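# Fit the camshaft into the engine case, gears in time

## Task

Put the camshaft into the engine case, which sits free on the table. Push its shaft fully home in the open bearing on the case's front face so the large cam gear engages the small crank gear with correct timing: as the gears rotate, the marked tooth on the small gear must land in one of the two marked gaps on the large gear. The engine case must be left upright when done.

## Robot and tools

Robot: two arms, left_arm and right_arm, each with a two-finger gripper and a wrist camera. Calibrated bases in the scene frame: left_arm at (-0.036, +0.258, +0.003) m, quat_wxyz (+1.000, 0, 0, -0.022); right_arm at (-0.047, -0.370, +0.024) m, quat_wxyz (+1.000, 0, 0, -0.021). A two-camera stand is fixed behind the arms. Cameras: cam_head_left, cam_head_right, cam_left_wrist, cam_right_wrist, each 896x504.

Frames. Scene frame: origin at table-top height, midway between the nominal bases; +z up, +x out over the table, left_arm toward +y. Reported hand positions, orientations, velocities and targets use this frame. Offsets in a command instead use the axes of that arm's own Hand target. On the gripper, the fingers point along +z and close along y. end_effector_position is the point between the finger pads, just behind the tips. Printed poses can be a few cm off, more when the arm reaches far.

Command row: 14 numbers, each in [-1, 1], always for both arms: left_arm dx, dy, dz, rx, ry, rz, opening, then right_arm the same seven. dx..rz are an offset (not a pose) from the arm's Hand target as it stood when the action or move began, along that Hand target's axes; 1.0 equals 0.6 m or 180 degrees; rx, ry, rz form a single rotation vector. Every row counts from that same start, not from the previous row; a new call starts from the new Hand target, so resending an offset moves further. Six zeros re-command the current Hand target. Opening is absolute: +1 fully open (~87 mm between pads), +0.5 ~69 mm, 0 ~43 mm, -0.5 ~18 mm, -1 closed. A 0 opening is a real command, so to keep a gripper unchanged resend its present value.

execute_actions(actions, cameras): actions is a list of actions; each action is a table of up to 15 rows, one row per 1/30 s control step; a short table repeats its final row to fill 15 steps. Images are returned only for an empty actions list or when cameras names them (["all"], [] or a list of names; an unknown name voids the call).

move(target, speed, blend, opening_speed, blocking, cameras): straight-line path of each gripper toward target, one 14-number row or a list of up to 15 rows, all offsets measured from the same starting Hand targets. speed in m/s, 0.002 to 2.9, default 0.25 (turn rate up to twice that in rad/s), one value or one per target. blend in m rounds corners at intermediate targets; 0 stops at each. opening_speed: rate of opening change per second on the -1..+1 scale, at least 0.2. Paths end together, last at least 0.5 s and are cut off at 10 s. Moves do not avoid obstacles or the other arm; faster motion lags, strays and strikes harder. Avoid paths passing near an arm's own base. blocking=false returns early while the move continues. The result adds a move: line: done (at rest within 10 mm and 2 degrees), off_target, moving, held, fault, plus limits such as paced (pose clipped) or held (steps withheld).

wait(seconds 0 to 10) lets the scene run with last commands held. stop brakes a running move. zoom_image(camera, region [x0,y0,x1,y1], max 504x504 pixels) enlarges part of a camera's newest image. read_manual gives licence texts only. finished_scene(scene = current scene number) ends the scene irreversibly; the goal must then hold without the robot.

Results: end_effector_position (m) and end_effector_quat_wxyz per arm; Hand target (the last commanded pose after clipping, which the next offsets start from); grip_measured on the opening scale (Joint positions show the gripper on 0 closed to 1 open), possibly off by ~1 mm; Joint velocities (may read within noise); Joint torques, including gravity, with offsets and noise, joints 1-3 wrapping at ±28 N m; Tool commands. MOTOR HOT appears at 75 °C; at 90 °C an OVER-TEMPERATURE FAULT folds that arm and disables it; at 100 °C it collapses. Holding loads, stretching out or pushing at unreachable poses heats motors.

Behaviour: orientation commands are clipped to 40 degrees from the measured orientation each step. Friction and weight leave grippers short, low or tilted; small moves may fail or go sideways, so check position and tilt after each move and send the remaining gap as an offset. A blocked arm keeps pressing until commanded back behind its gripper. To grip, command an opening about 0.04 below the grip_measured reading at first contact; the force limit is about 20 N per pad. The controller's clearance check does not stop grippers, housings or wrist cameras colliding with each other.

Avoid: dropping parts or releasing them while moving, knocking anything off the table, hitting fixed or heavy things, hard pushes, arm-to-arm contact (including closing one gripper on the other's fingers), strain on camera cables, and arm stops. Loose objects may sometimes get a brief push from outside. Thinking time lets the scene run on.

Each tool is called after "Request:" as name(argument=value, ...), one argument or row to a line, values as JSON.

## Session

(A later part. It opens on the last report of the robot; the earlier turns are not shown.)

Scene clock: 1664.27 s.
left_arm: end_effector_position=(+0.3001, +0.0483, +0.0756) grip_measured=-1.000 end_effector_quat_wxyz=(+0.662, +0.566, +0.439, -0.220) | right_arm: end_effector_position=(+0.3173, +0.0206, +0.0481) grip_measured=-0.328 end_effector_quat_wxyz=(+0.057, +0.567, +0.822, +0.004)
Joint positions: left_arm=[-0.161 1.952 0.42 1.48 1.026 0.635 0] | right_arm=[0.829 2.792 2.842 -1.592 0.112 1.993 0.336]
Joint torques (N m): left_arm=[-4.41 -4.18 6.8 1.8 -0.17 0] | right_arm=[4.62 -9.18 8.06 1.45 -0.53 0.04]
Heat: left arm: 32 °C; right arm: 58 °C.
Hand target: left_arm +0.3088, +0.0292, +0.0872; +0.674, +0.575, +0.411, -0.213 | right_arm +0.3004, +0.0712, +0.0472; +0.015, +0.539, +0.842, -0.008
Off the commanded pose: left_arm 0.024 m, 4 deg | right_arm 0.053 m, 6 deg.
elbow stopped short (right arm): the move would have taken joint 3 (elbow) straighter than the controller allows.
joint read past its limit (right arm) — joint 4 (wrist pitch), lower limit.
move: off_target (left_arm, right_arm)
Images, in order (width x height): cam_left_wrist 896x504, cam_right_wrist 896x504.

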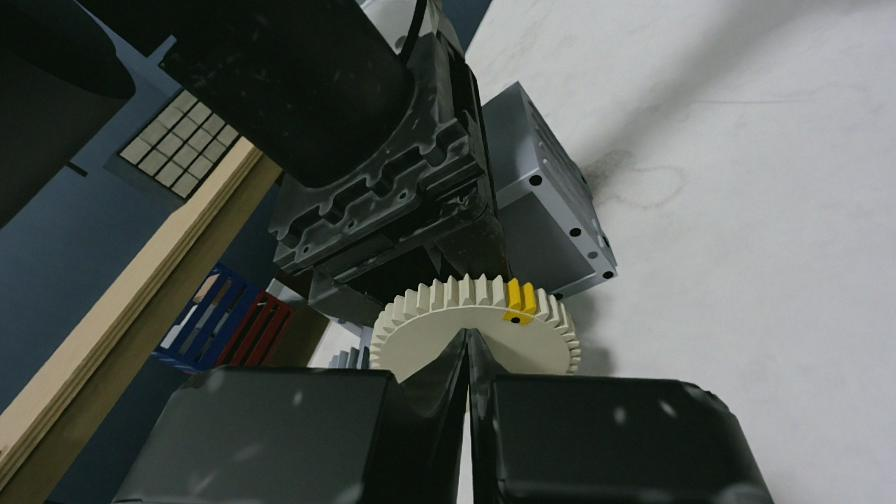

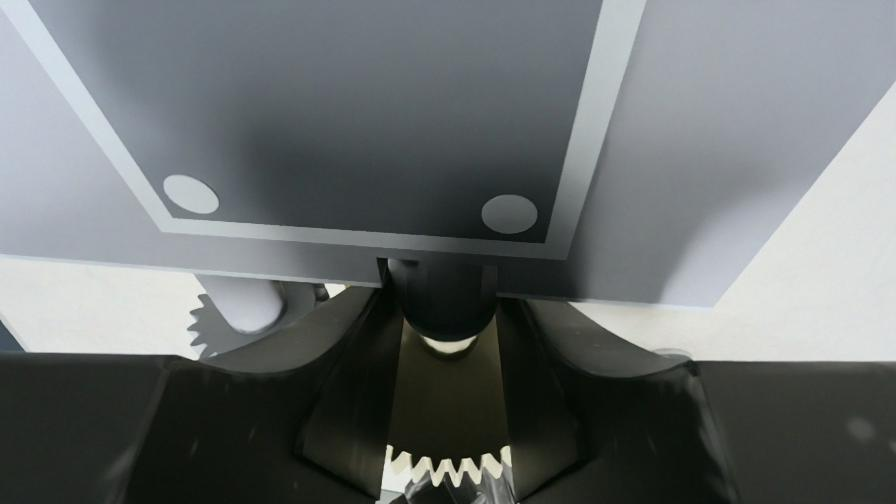

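Request:
execute_actions(
  actions=[],
)

Scene clock: 1684.10 s.
left_arm: end_effector_position=(+0.3001, +0.0483, +0.0756) grip_measured=-1.000 end_effector_quat_wxyz=(+0.662, +0.566, +0.439, -0.220) | right_arm: end_effector_position=(+0.3173, +0.0206, +0.0481) grip_measured=-0.328 end_effector_quat_wxyz=(+0.057, +0.567, +0.822, +0.004)
Joint positions: left_arm=[-0.161 1.952 0.42 1.48 1.026 0.635 0] | right_arm=[0.829 2.792 2.842 -1.592 0.112 1.993 0.336]
Joint velocities: within noise
Joint torques (N m): left_arm=[-4.4 -4.18 6.8 1.8 -0.17 -0.01] | right_arm=[4.55 -9.21 7.98 1.43 -0.53 0.04]
Heat: left arm: 29 °C; right arm: 57 °C.
Hand target: left_arm +0.3088, +0.0292, +0.0872; +0.674, +0.575, +0.411, -0.213 | right_arm +0.3004, +0.0712, +0.0472; +0.015, +0.539, +0.842, -0.008
Tool commands: left_gripper/opening=-1.0 right_gripper/opening=-1.0
Off the commanded pose: left_arm 0.024 m, 4 deg | right_arm 0.053 m, 6 deg.
joint read past its limit (right arm) — joint 4 (wrist pitch), lower limit.

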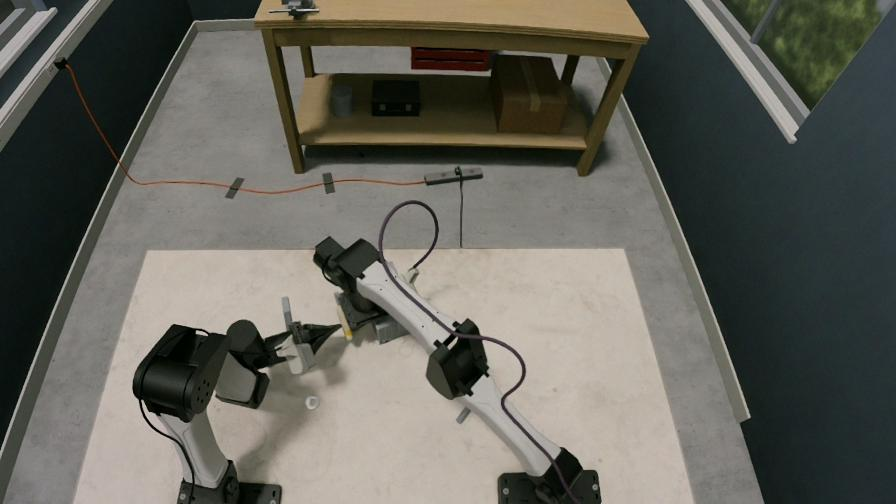

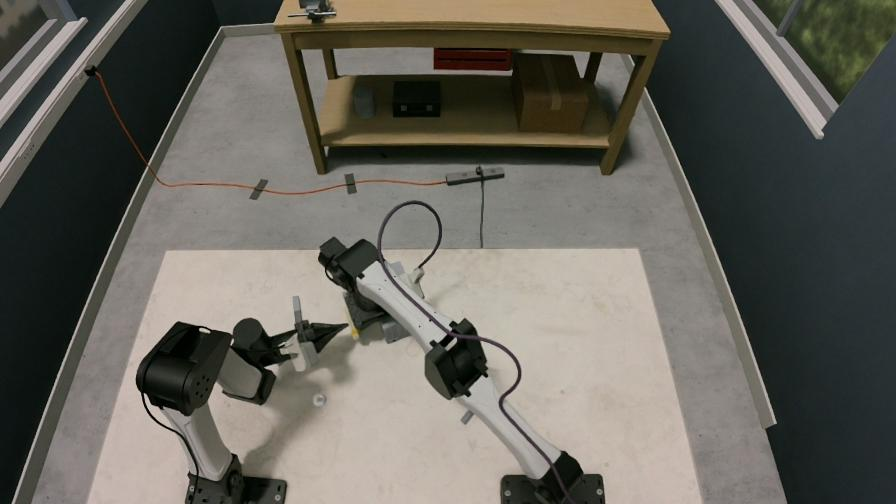

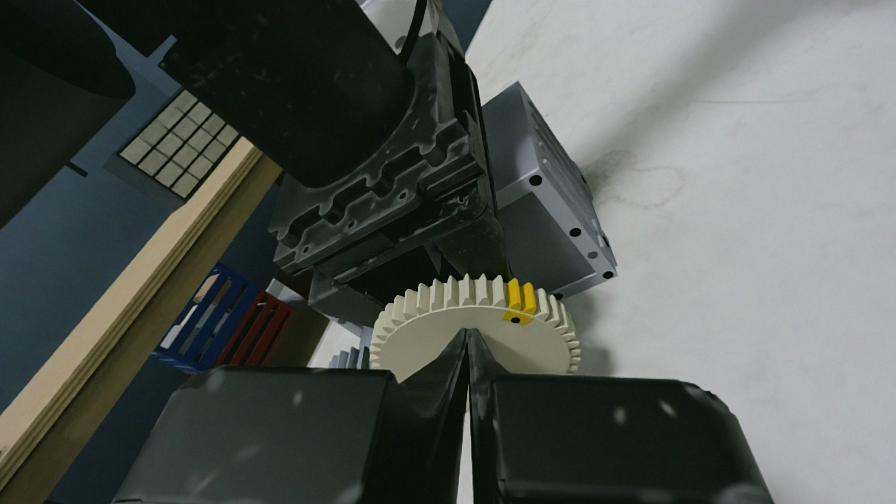

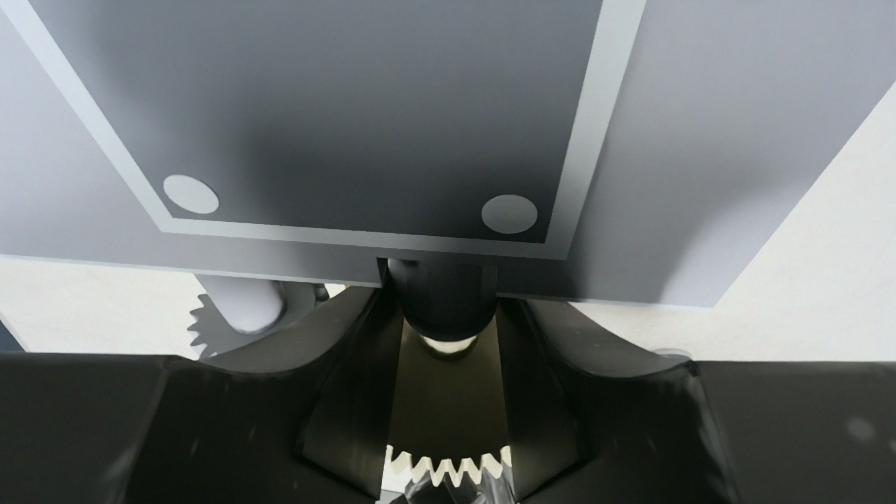

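Request:
move(
  target=[
    [0,0,-0.035,0,0,0,-1,-0.088,-0.0098,0,0,0,0,-1],
    [0,0,-0.035,0,0,0,-1,-0.088,-0.0098,0,0,0,0,-0.05],
    [0,0,-0.035,0,0,0,-1,-0.088,-0.0098,-0.18,0,0,0,-0.05],
  ],
  speed=0.06,
  opening_speed=0.6,
  cameras=["cam_left_wrist","cam_right_wrist"],
)

Scene clock: 1699.63 s.
left_arm: end_effector_position=(+0.2971, +0.0482, +0.0759) grip_measured=-1.000 end_effector_quat_wxyz=(+0.660, +0.571, +0.432, -0.226) | right_arm: end_effector_position=(+0.3156, +0.0227, +0.1369) grip_measured=-0.050 end_effector_quat_wxyz=(+0.035, +0.542, +0.835, +0.085)
Joint positions: left_arm=[-0.154 1.952 0.42 1.481 1.054 0.637 0] | right_arm=[0.804 2.602 2.801 -1.589 0.029 1.91 0.475]
Joint torques (N m): left_arm=[0.2 -5.46 3.66 1.94 0.2 0.02] | right_arm=[-0.06 -13.19 4.63 0.98 0.11 0.18]
Heat: left arm: 28 °C; right arm: 59 °C.
Hand target: left_arm +0.3023, +0.0492, +0.0872; +0.674, +0.575, +0.411, -0.213 | right_arm +0.3153, +0.0242, +0.1568; +0.015, +0.538, +0.843, -0.008
Off the commanded pose: left_arm 0.012 m, 3 deg | right_arm 0.020 m, 11 deg.
elbow stopped short (right arm): the move would have taken joint 3 (elbow) straighter than the controller allows.
joint read past its limit (right arm) — joint 4 (wrist pitch), lower limit.
joint sent to its limit (right arm) — joint 4 (wrist pitch), lower limit. The joint targets are off in orientation, not in position.
move: off_target (left_arm, right_arm); target 2's new opening was sent with right_arm's hand 0.002 m and 3 deg from that target
Images, in order (width x height): cam_left_wrist 896x504, cam_right_wrist 896x504.

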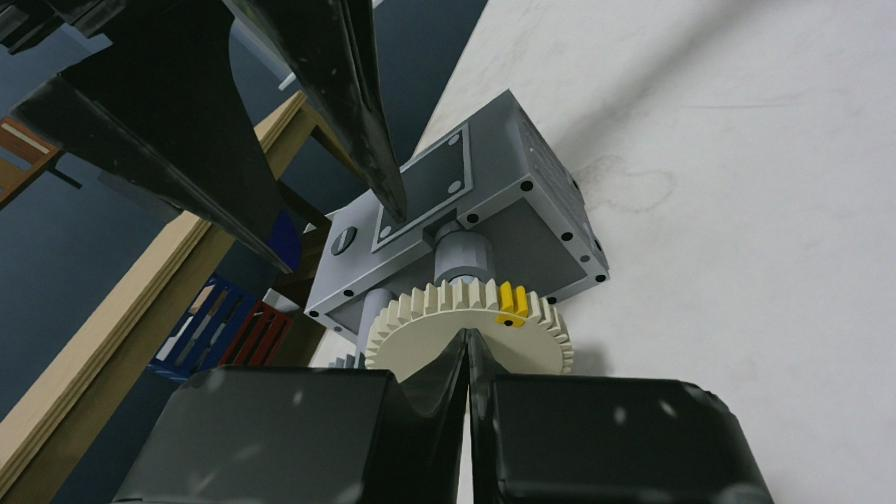

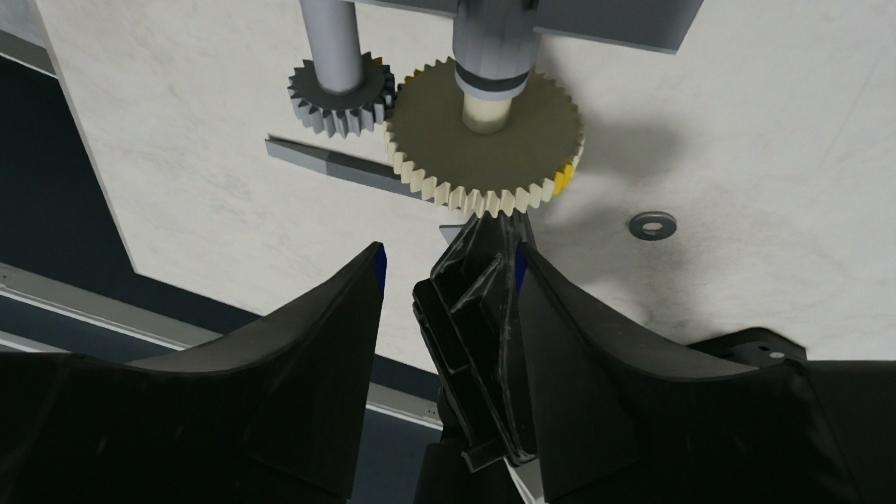

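Request:
zoom_image(
  camera="cam_right_wrist",
  region=[260, 0, 620, 230],
)

Request:
zoom_image(
  camera="cam_left_wrist",
  region=[310, 180, 610, 390],
)

Scaled by 1.400 from the camera's 896x504 image, which has a finer 1280x720 frame.

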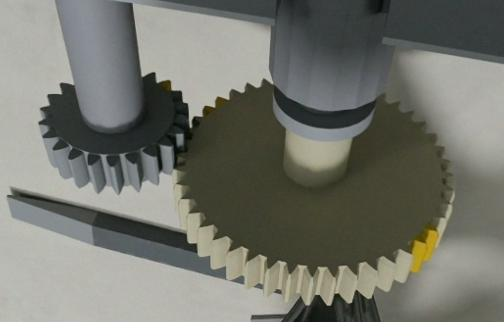

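Scaled by 1.680 from the camera's 896x504 image, which has a finer 1280x720 frame.

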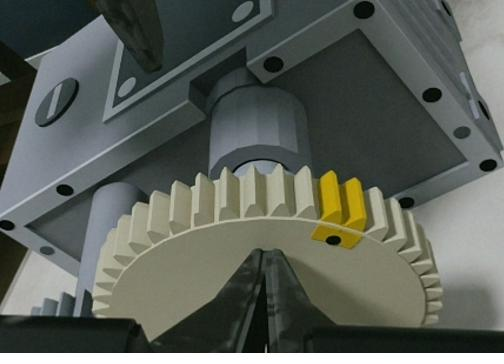

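Request:
zoom_image(
  camera="cam_right_wrist",
  region=[330, 30, 490, 130],
)

Scaled by 3.150 from the camera's 896x504 image, which has a finer 1280x720 frame.

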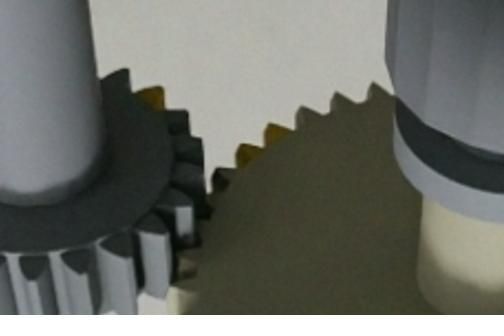

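Request:
move(
  target=[
    [0,0,-0.1,0,0,0,-1,0,0,0,0,0,0,-0.05],
    [0.092,0.145,-0.06,0,0,-0.08,-1,0,0,0,0,0,0,-0.05],
  ],
  blend=[0.02,0],
  cameras=["cam_left_wrist","cam_right_wrist"],
)

Request:
zoom_image(
  camera="cam_left_wrist",
  region=[330, 130, 630, 340],
)

Scene clock: 1736.37 s.
left_arm: end_effector_position=(+0.3858, +0.1131, +0.0968) grip_measured=-1.000 end_effector_quat_wxyz=(+0.645, +0.520, +0.478, -0.292) | right_arm: end_effector_position=(+0.3156, +0.0227, +0.1369) grip_measured=-0.050 end_effector_quat_wxyz=(+0.035, +0.542, +0.835, +0.085)
Joint positions: left_arm=[0.091 2.065 0.807 1.269 1.298 0.392 0] | right_arm=[0.804 2.602 2.801 -1.589 0.029 1.91 0.475]
Joint torques (N m): left_arm=[0.1 -5.79 5.19 1.35 0.15 -0.07] | right_arm=[-0.14 -13.2 4.67 0.97 0.09 0.19]
Heat: left arm: 28 °C; right arm: 65 °C.
Hand target: left_arm +0.3888, +0.1153, +0.0953; +0.642, +0.519, +0.480, -0.296 | right_arm +0.3153, +0.0241, +0.1568; +0.015, +0.538, +0.843, -0.008
Off the commanded pose: left_arm 0.004 m, 1 deg | right_arm 0.020 m, 11 deg.
joint read past its limit (right arm) — joint 4 (wrist pitch), lower limit.
joint sent to its limit (right arm) — joint 4 (wrist pitch), lower limit. The joint targets are off in orientation, not in position.
move: off_target (right_arm)
Images, in order (width x height): cam_left_wrist 896x504, cam_right_wrist 896x504.

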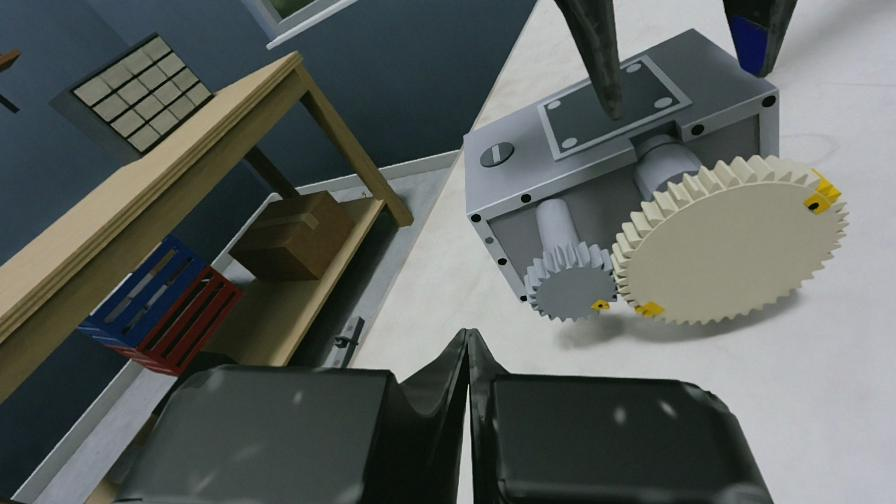

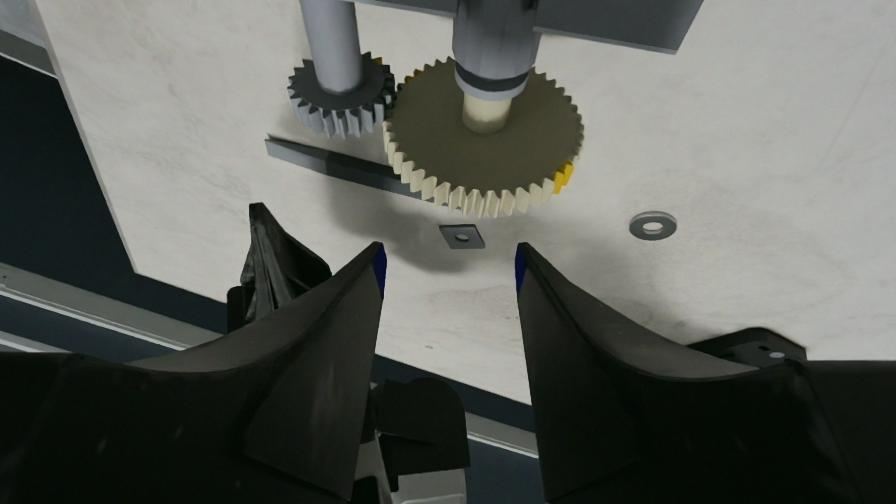

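Scaled by 1.680 from the camera's 896x504 image, which has a finer 1280x720 frame.

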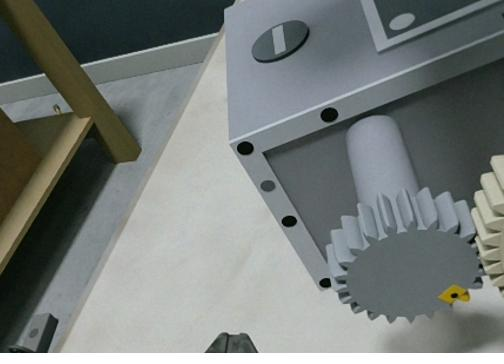

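Request:
zoom_image(
  camera="cam_left_wrist",
  region=[510, 210, 700, 340],
)

Request:
zoom_image(
  camera="cam_left_wrist",
  region=[570, 240, 670, 330],
)

Scaled by 2.653 from the camera's 896x504 image, which has a finer 1280x720 frame.

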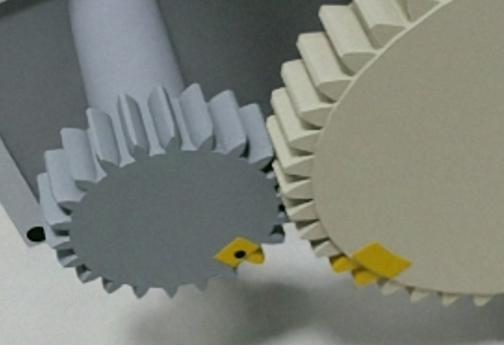

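Scaled by 5.040 from the camera's 896x504 image, which has a finer 1280x720 frame.

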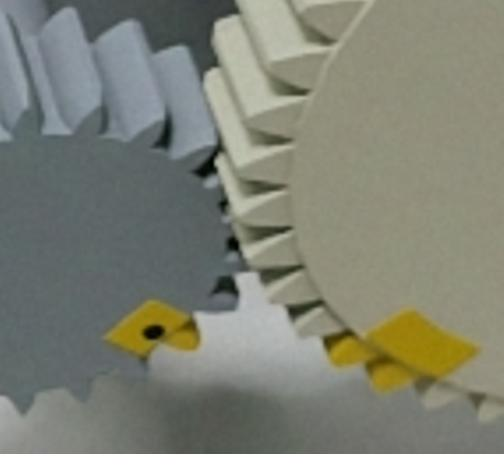

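Request:
move(
  target=[
    [-0.053,-0.163,-0.04,0,0,0.08,-1,-0.254,-0.03,0,0,0,0,-1],
    [-0.053,-0.163,-0.04,0,0,0.08,-1,-0.254,-0.03,0.17,0,0,0,-1],
  ],
  cameras=["all"],
)

Scene clock: 1760.67 s.
left_arm: end_effector_position=(+0.2811, +0.1072, +0.0768) grip_measured=-1.000 end_effector_quat_wxyz=(+0.659, +0.567, +0.434, -0.236) | right_arm: end_effector_position=(+0.3631, -0.1247, +0.0586) grip_measured=-1.000 end_effector_quat_wxyz=(+0.008, +0.543, +0.840, -0.012)
Joint positions: left_arm=[0.079 1.908 0.343 1.493 1.295 0.645 0] | right_arm=[0.504 2.464 2.247 -1.366 0.025 1.61 0]
Joint torques (N m): left_arm=[-0.88 -5.24 2.04 2.03 0 0.04] | right_arm=[-0.03 -10.44 5.3 0.69 0.26 -0.04]
Heat: left arm: 28 °C; right arm: 68 °C.
Hand target: left_arm +0.2838, +0.1063, +0.0872; +0.674, +0.575, +0.412, -0.213 | right_arm +0.3647, -0.1247, +0.0601; +0.015, +0.538, +0.842, -0.008
Off the commanded pose: left_arm 0.011 m, 4 deg | right_arm 0.002 m, 1 deg.
move: off_target (left_arm)

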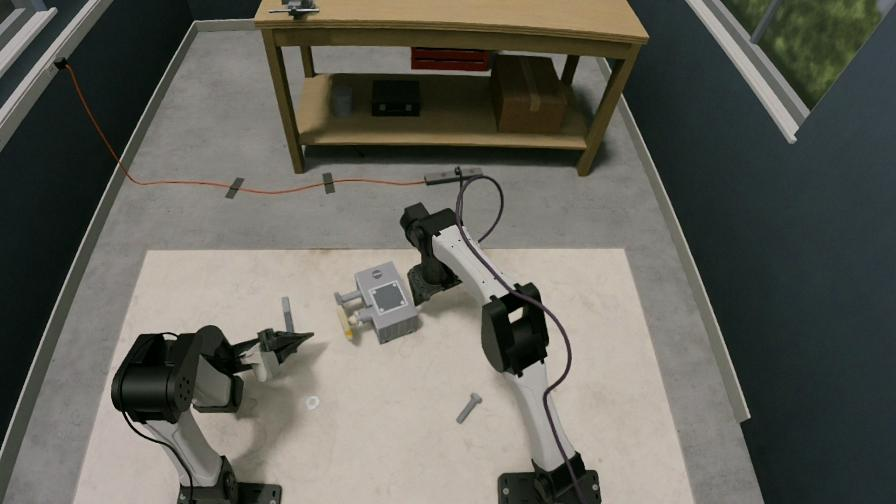

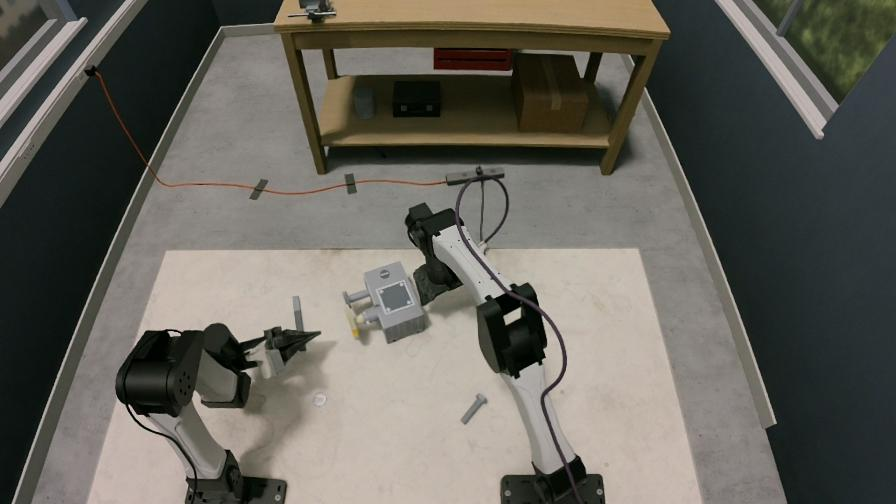

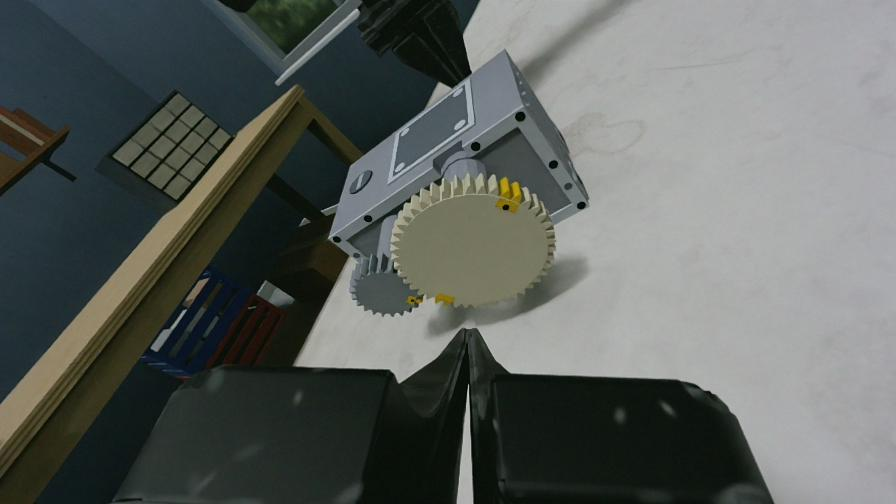

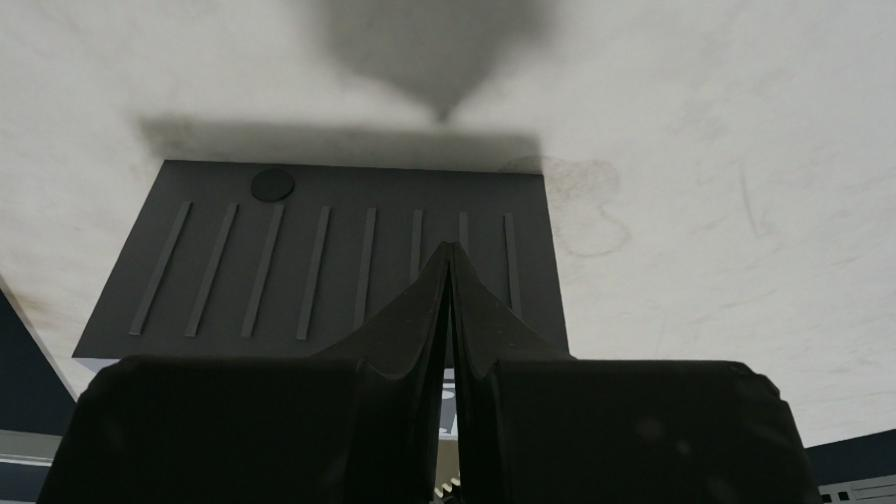

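Request:
move(
  target=[0,0,0,0,0,0,-1,0.035,0,0.01,0,0,0,-1],
  speed=0.05,
  cameras=["cam_right_wrist"],
)

Scene clock: 1765.73 s.
left_arm: end_effector_position=(+0.2811, +0.1072, +0.0768) grip_measured=-1.000 end_effector_quat_wxyz=(+0.659, +0.567, +0.434, -0.236) | right_arm: end_effector_position=(+0.3599, -0.1170, +0.0551) grip_measured=-1.000 end_effector_quat_wxyz=(+0.017, +0.541, +0.841, -0.015)
Joint positions: left_arm=[0.079 1.908 0.343 1.493 1.295 0.645 0] | right_arm=[0.529 2.464 2.236 -1.352 0.045 1.63 0]
Joint torques (N m): left_arm=[-0.91 -5.26 2.03 2.03 0 0.04] | right_arm=[1.43 -9.91 4.9 0.75 0.1 0.22]
Heat: left arm: 29 °C; right arm: 69 °C.
Hand target: left_arm +0.2838, +0.1063, +0.0872; +0.674, +0.575, +0.412, -0.213 | right_arm +0.3560, -0.1059, +0.0534; +0.015, +0.539, +0.842, -0.008
Off the commanded pose: left_arm 0.011 m, 4 deg | right_arm 0.012 m, 1 deg.
move: off_target (left_arm, right_arm)
Images, in order (width x height): cam_right_wrist 896x504.

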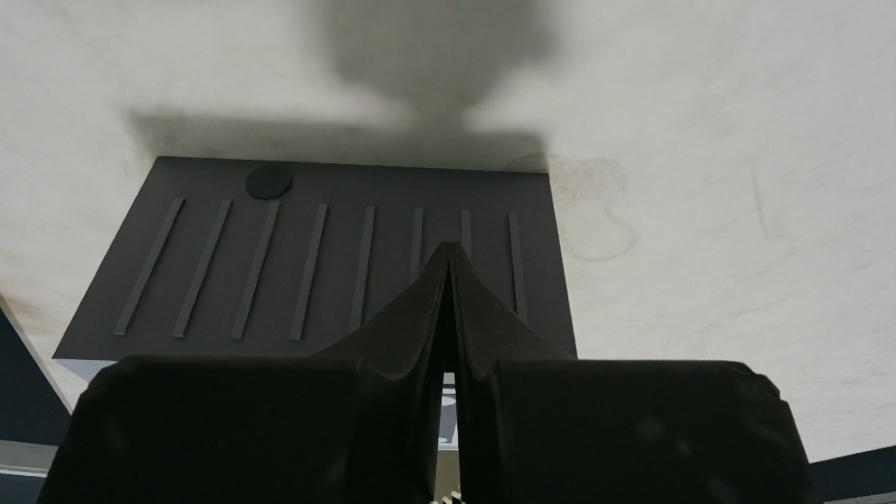

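Request:
move(
  target=[
    [0,0,0.1,0,0,0,-1,0,0,0,0,0,0,-1],
    [0,0,0.145,0,0,0,-1,0.035,0,0,0,0,0,-1],
  ],
  speed=0.04,
  cameras=["all"],
)

Scene clock: 1774.60 s.
left_arm: end_effector_position=(+0.3054, +0.0370, +0.0847) grip_measured=-1.000 end_effector_quat_wxyz=(+0.672, +0.572, +0.420, -0.212) | right_arm: end_effector_position=(+0.3642, -0.1222, +0.0533) grip_measured=-1.000 end_effector_quat_wxyz=(+0.047, +0.555, +0.830, -0.031)
Joint positions: left_arm=[-0.193 1.956 0.451 1.492 1.006 0.642 0] | right_arm=[0.54 2.464 2.236 -1.353 0.112 1.677 0]
Joint torques (N m): left_arm=[-3.33 -3.96 5.86 1.57 -0.18 -0.05] | right_arm=[3.89 -9.37 6.05 0.64 -0.52 0.14]
Heat: left arm: 30 °C; right arm: 70 °C.
Hand target: left_arm +0.3108, +0.0236, +0.0873; +0.674, +0.575, +0.412, -0.213 | right_arm +0.3472, -0.0868, +0.0527; +0.015, +0.539, +0.842, -0.008
Off the commanded pose: left_arm 0.015 m, 1 deg | right_arm 0.039 m, 5 deg.
move: off_target (left_arm, right_arm)

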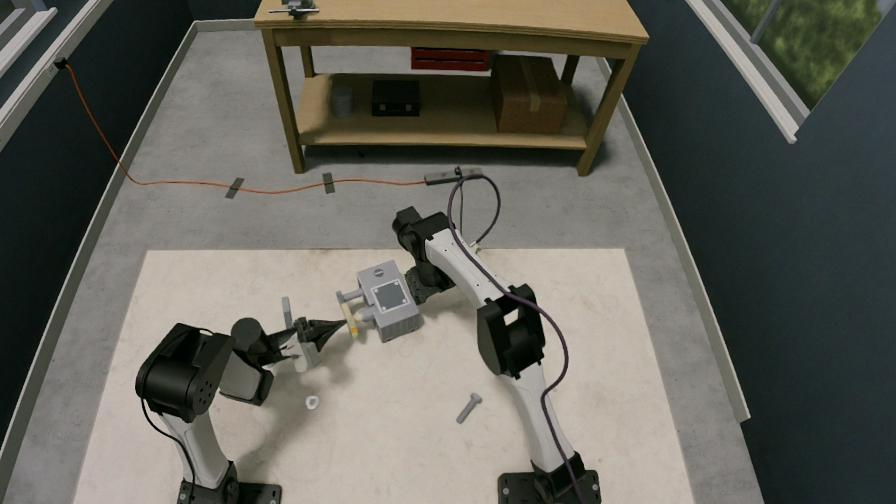

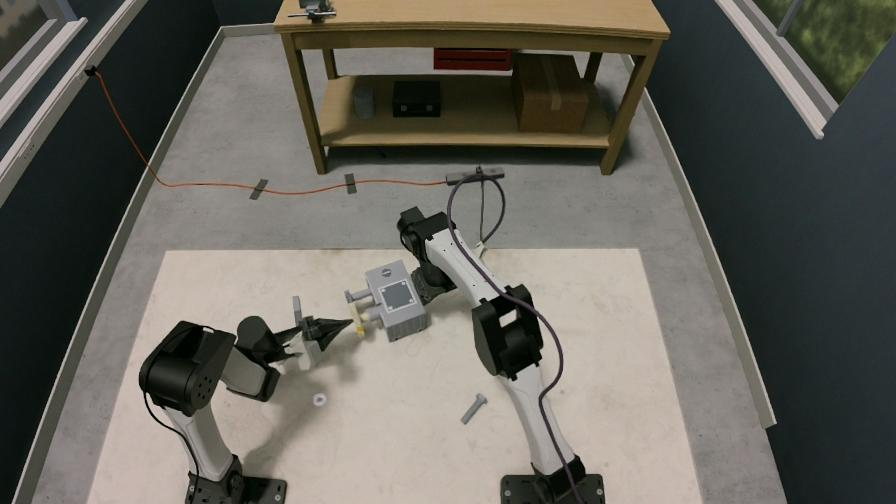

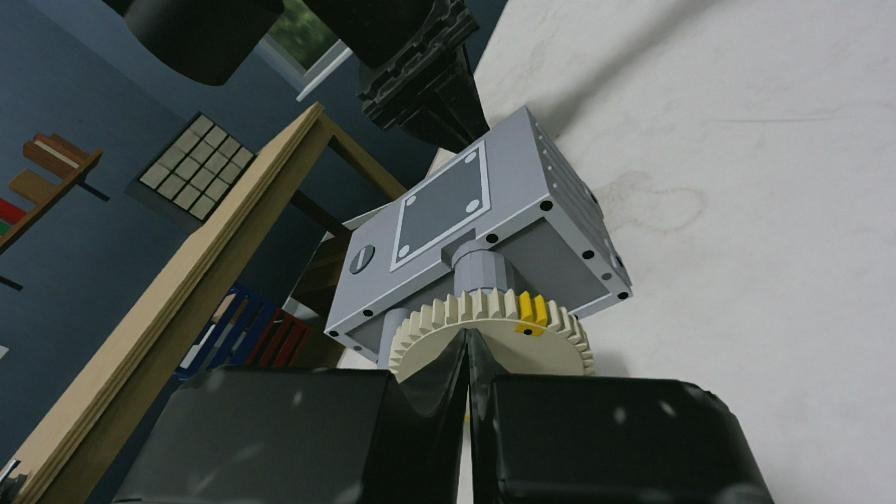

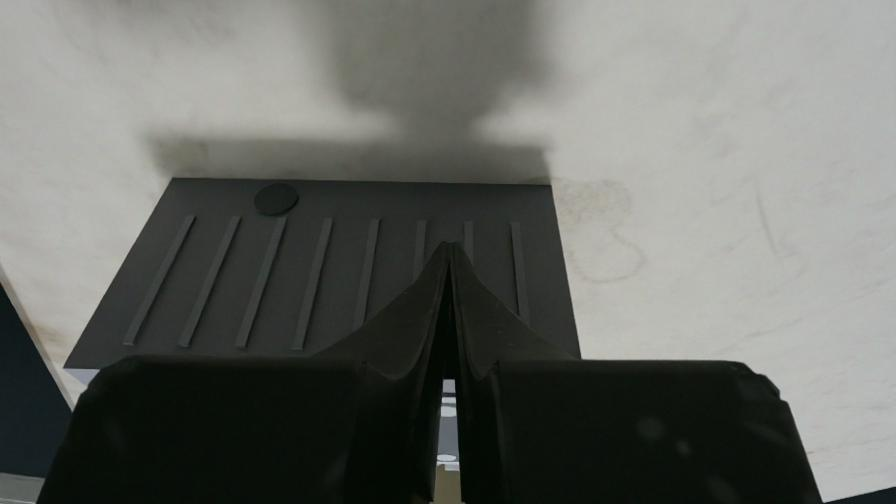

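Request:
zoom_image(
  camera="cam_left_wrist",
  region=[340, 200, 620, 390],
)

Scaled by 1.800 from the camera's 896x504 image, which has a finer 1280x720 frame.

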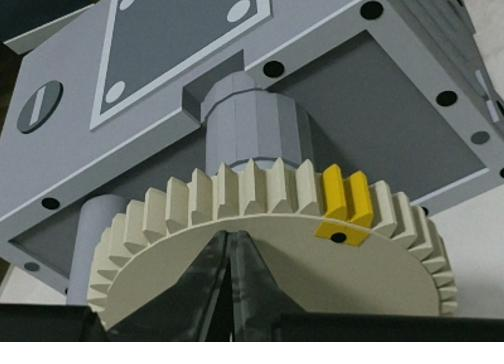

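Request:
move(
  target=[
    [0,0,-0.03,0,0,0,-1,-0.07,0,0,0,0,0,-1],
    [0,0,-0.15,0,0,0,-1,-0.12,0,0,0,0,0,-1],
    [0.092,0.145,-0.105,0,0,-0.08,-1,-0.12,0,-0.15,0,0,0,-1],
  ],
  speed=[0.06,0.15,0.25],
  blend=[0.01,0.02,0],
  cameras=["cam_left_wrist"],
)

Request:
zoom_image(
  camera="cam_left_wrist",
  region=[510, 210, 700, 340],
)

Scene clock: 1785.77 s.
left_arm: end_effector_position=(+0.3859, +0.1131, +0.0967) grip_measured=-1.000 end_effector_quat_wxyz=(+0.645, +0.520, +0.478, -0.292) | right_arm: end_effector_position=(+0.3744, -0.1516, +0.1205) grip_measured=-1.000 end_effector_quat_wxyz=(+0.022, +0.543, +0.840, +0.000)
Joint positions: left_arm=[0.091 2.066 0.807 1.269 1.298 0.392 0] | right_arm=[0.447 2.457 2.484 -1.572 0.037 1.552 0]
Joint torques (N m): left_arm=[0.1 -5.81 5.18 1.33 0.17 -0.08] | right_arm=[-0.13 -12.7 7.71 0.54 0.11 0.02]
Heat: left arm: 29 °C; right arm: 70 °C.
Hand target: left_arm +0.3889, +0.1154, +0.0953; +0.642, +0.519, +0.480, -0.296 | right_arm +0.3759, -0.1495, +0.1451; +0.015, +0.539, +0.842, -0.008
Off the commanded pose: left_arm 0.004 m, 1 deg | right_arm 0.025 m, 1 deg.
joint sent to its limit (right arm) — joint 4 (wrist pitch), lower limit. The joint targets are off in orientation, not in position.
move: off_target (right_arm)
Images, in order (width x height): cam_left_wrist 896x504.

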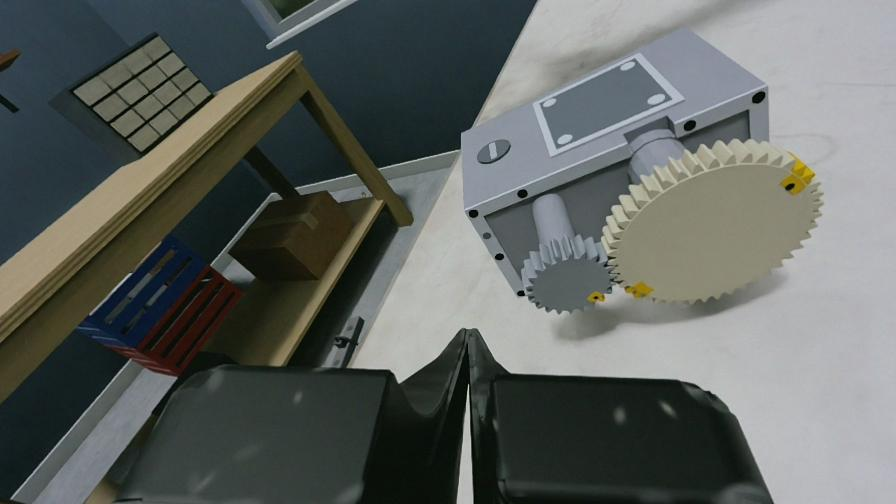

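Scaled by 2.653 from the camera's 896x504 image, which has a finer 1280x720 frame.

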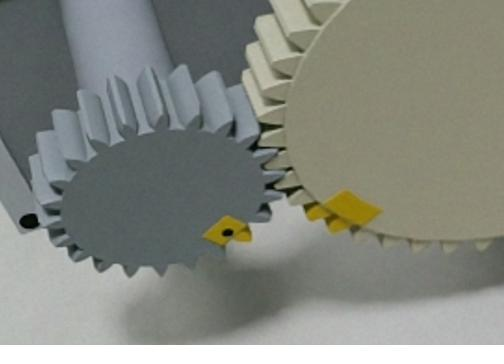

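Nearly flush. Zoom for timing.

Request:
zoom_image(
  camera="cam_left_wrist",
  region=[575, 240, 665, 312],
)

Request:
zoom_image(
  camera="cam_left_wrist",
  region=[595, 255, 645, 303],
)

Scaled by 5.600 from the camera's 896x504 image, which has a finer 1280x720 frame.

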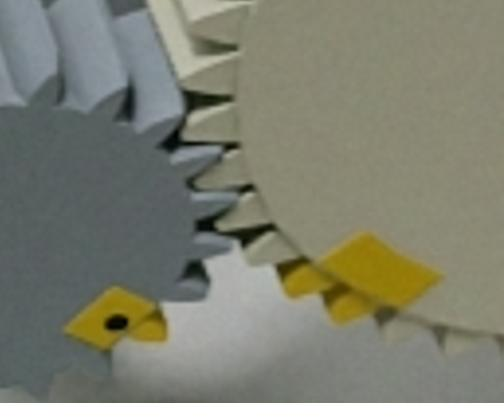

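Scaled by 10.080 from the camera's 896x504 image, which has a finer 1280x720 frame.

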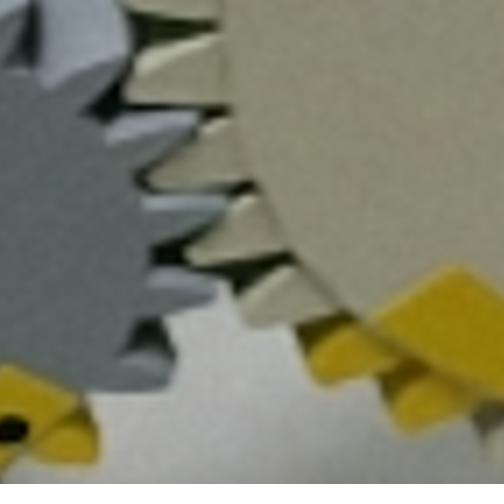

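Request:
move(
  target=[0,0,-0.05,0,0,0,-1,0.305,0.03,-0.03,0,0,0,-1],
  speed=0.25,
  cameras=["cam_right_wrist"],
)

Request:
zoom_image(
  camera="cam_right_wrist",
  region=[260, 0, 620, 230],
)

Scene clock: 1797.77 s.
left_arm: end_effector_position=(+0.3817, +0.1419, +0.0949) grip_measured=-1.000 end_effector_quat_wxyz=(+0.643, +0.519, +0.480, -0.294) | right_arm: end_effector_position=(+0.3105, +0.0232, +0.1485) grip_measured=-1.000 end_effector_quat_wxyz=(+0.036, +0.538, +0.837, +0.092)
Joint positions: left_arm=[0.173 2.066 0.801 1.269 1.382 0.392 0] | right_arm=[0.811 2.557 2.759 -1.576 0.028 1.909 0]
Joint torques (N m): left_arm=[0.09 -6.91 3.19 1.4 0.17 -0.06] | right_arm=[-0.55 -9.8 8.65 0.89 0.11 0.19]
Heat: left arm: 28 °C; right arm: 69 °C.
Hand target: left_arm +0.3795, +0.1438, +0.0952; +0.642, +0.519, +0.480, -0.296 | right_arm +0.3152, +0.0246, +0.1569; +0.015, +0.538, +0.842, -0.008
Off the commanded pose: left_arm 0.003 m, 0 deg | right_arm 0.010 m, 12 deg.
joint sent to its limit (right arm) — joint 4 (wrist pitch), lower limit. The joint targets are off in orientation, not in position.
move: off_target (right_arm)
Images, in order (width x height): cam_right_wrist 896x504.

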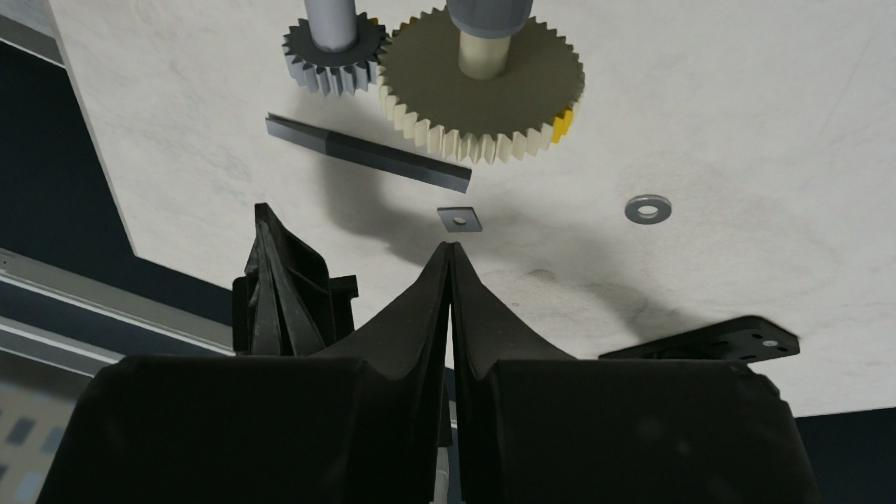

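Scaled by 1.400 from the camera's 896x504 image, which has a finer 1280x720 frame.

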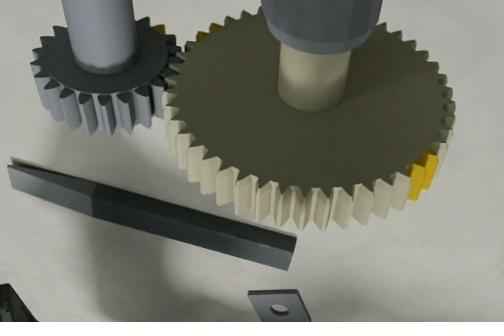

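Request:
finished_scene(
  scene=1,
)

The scene is finished: the task was done.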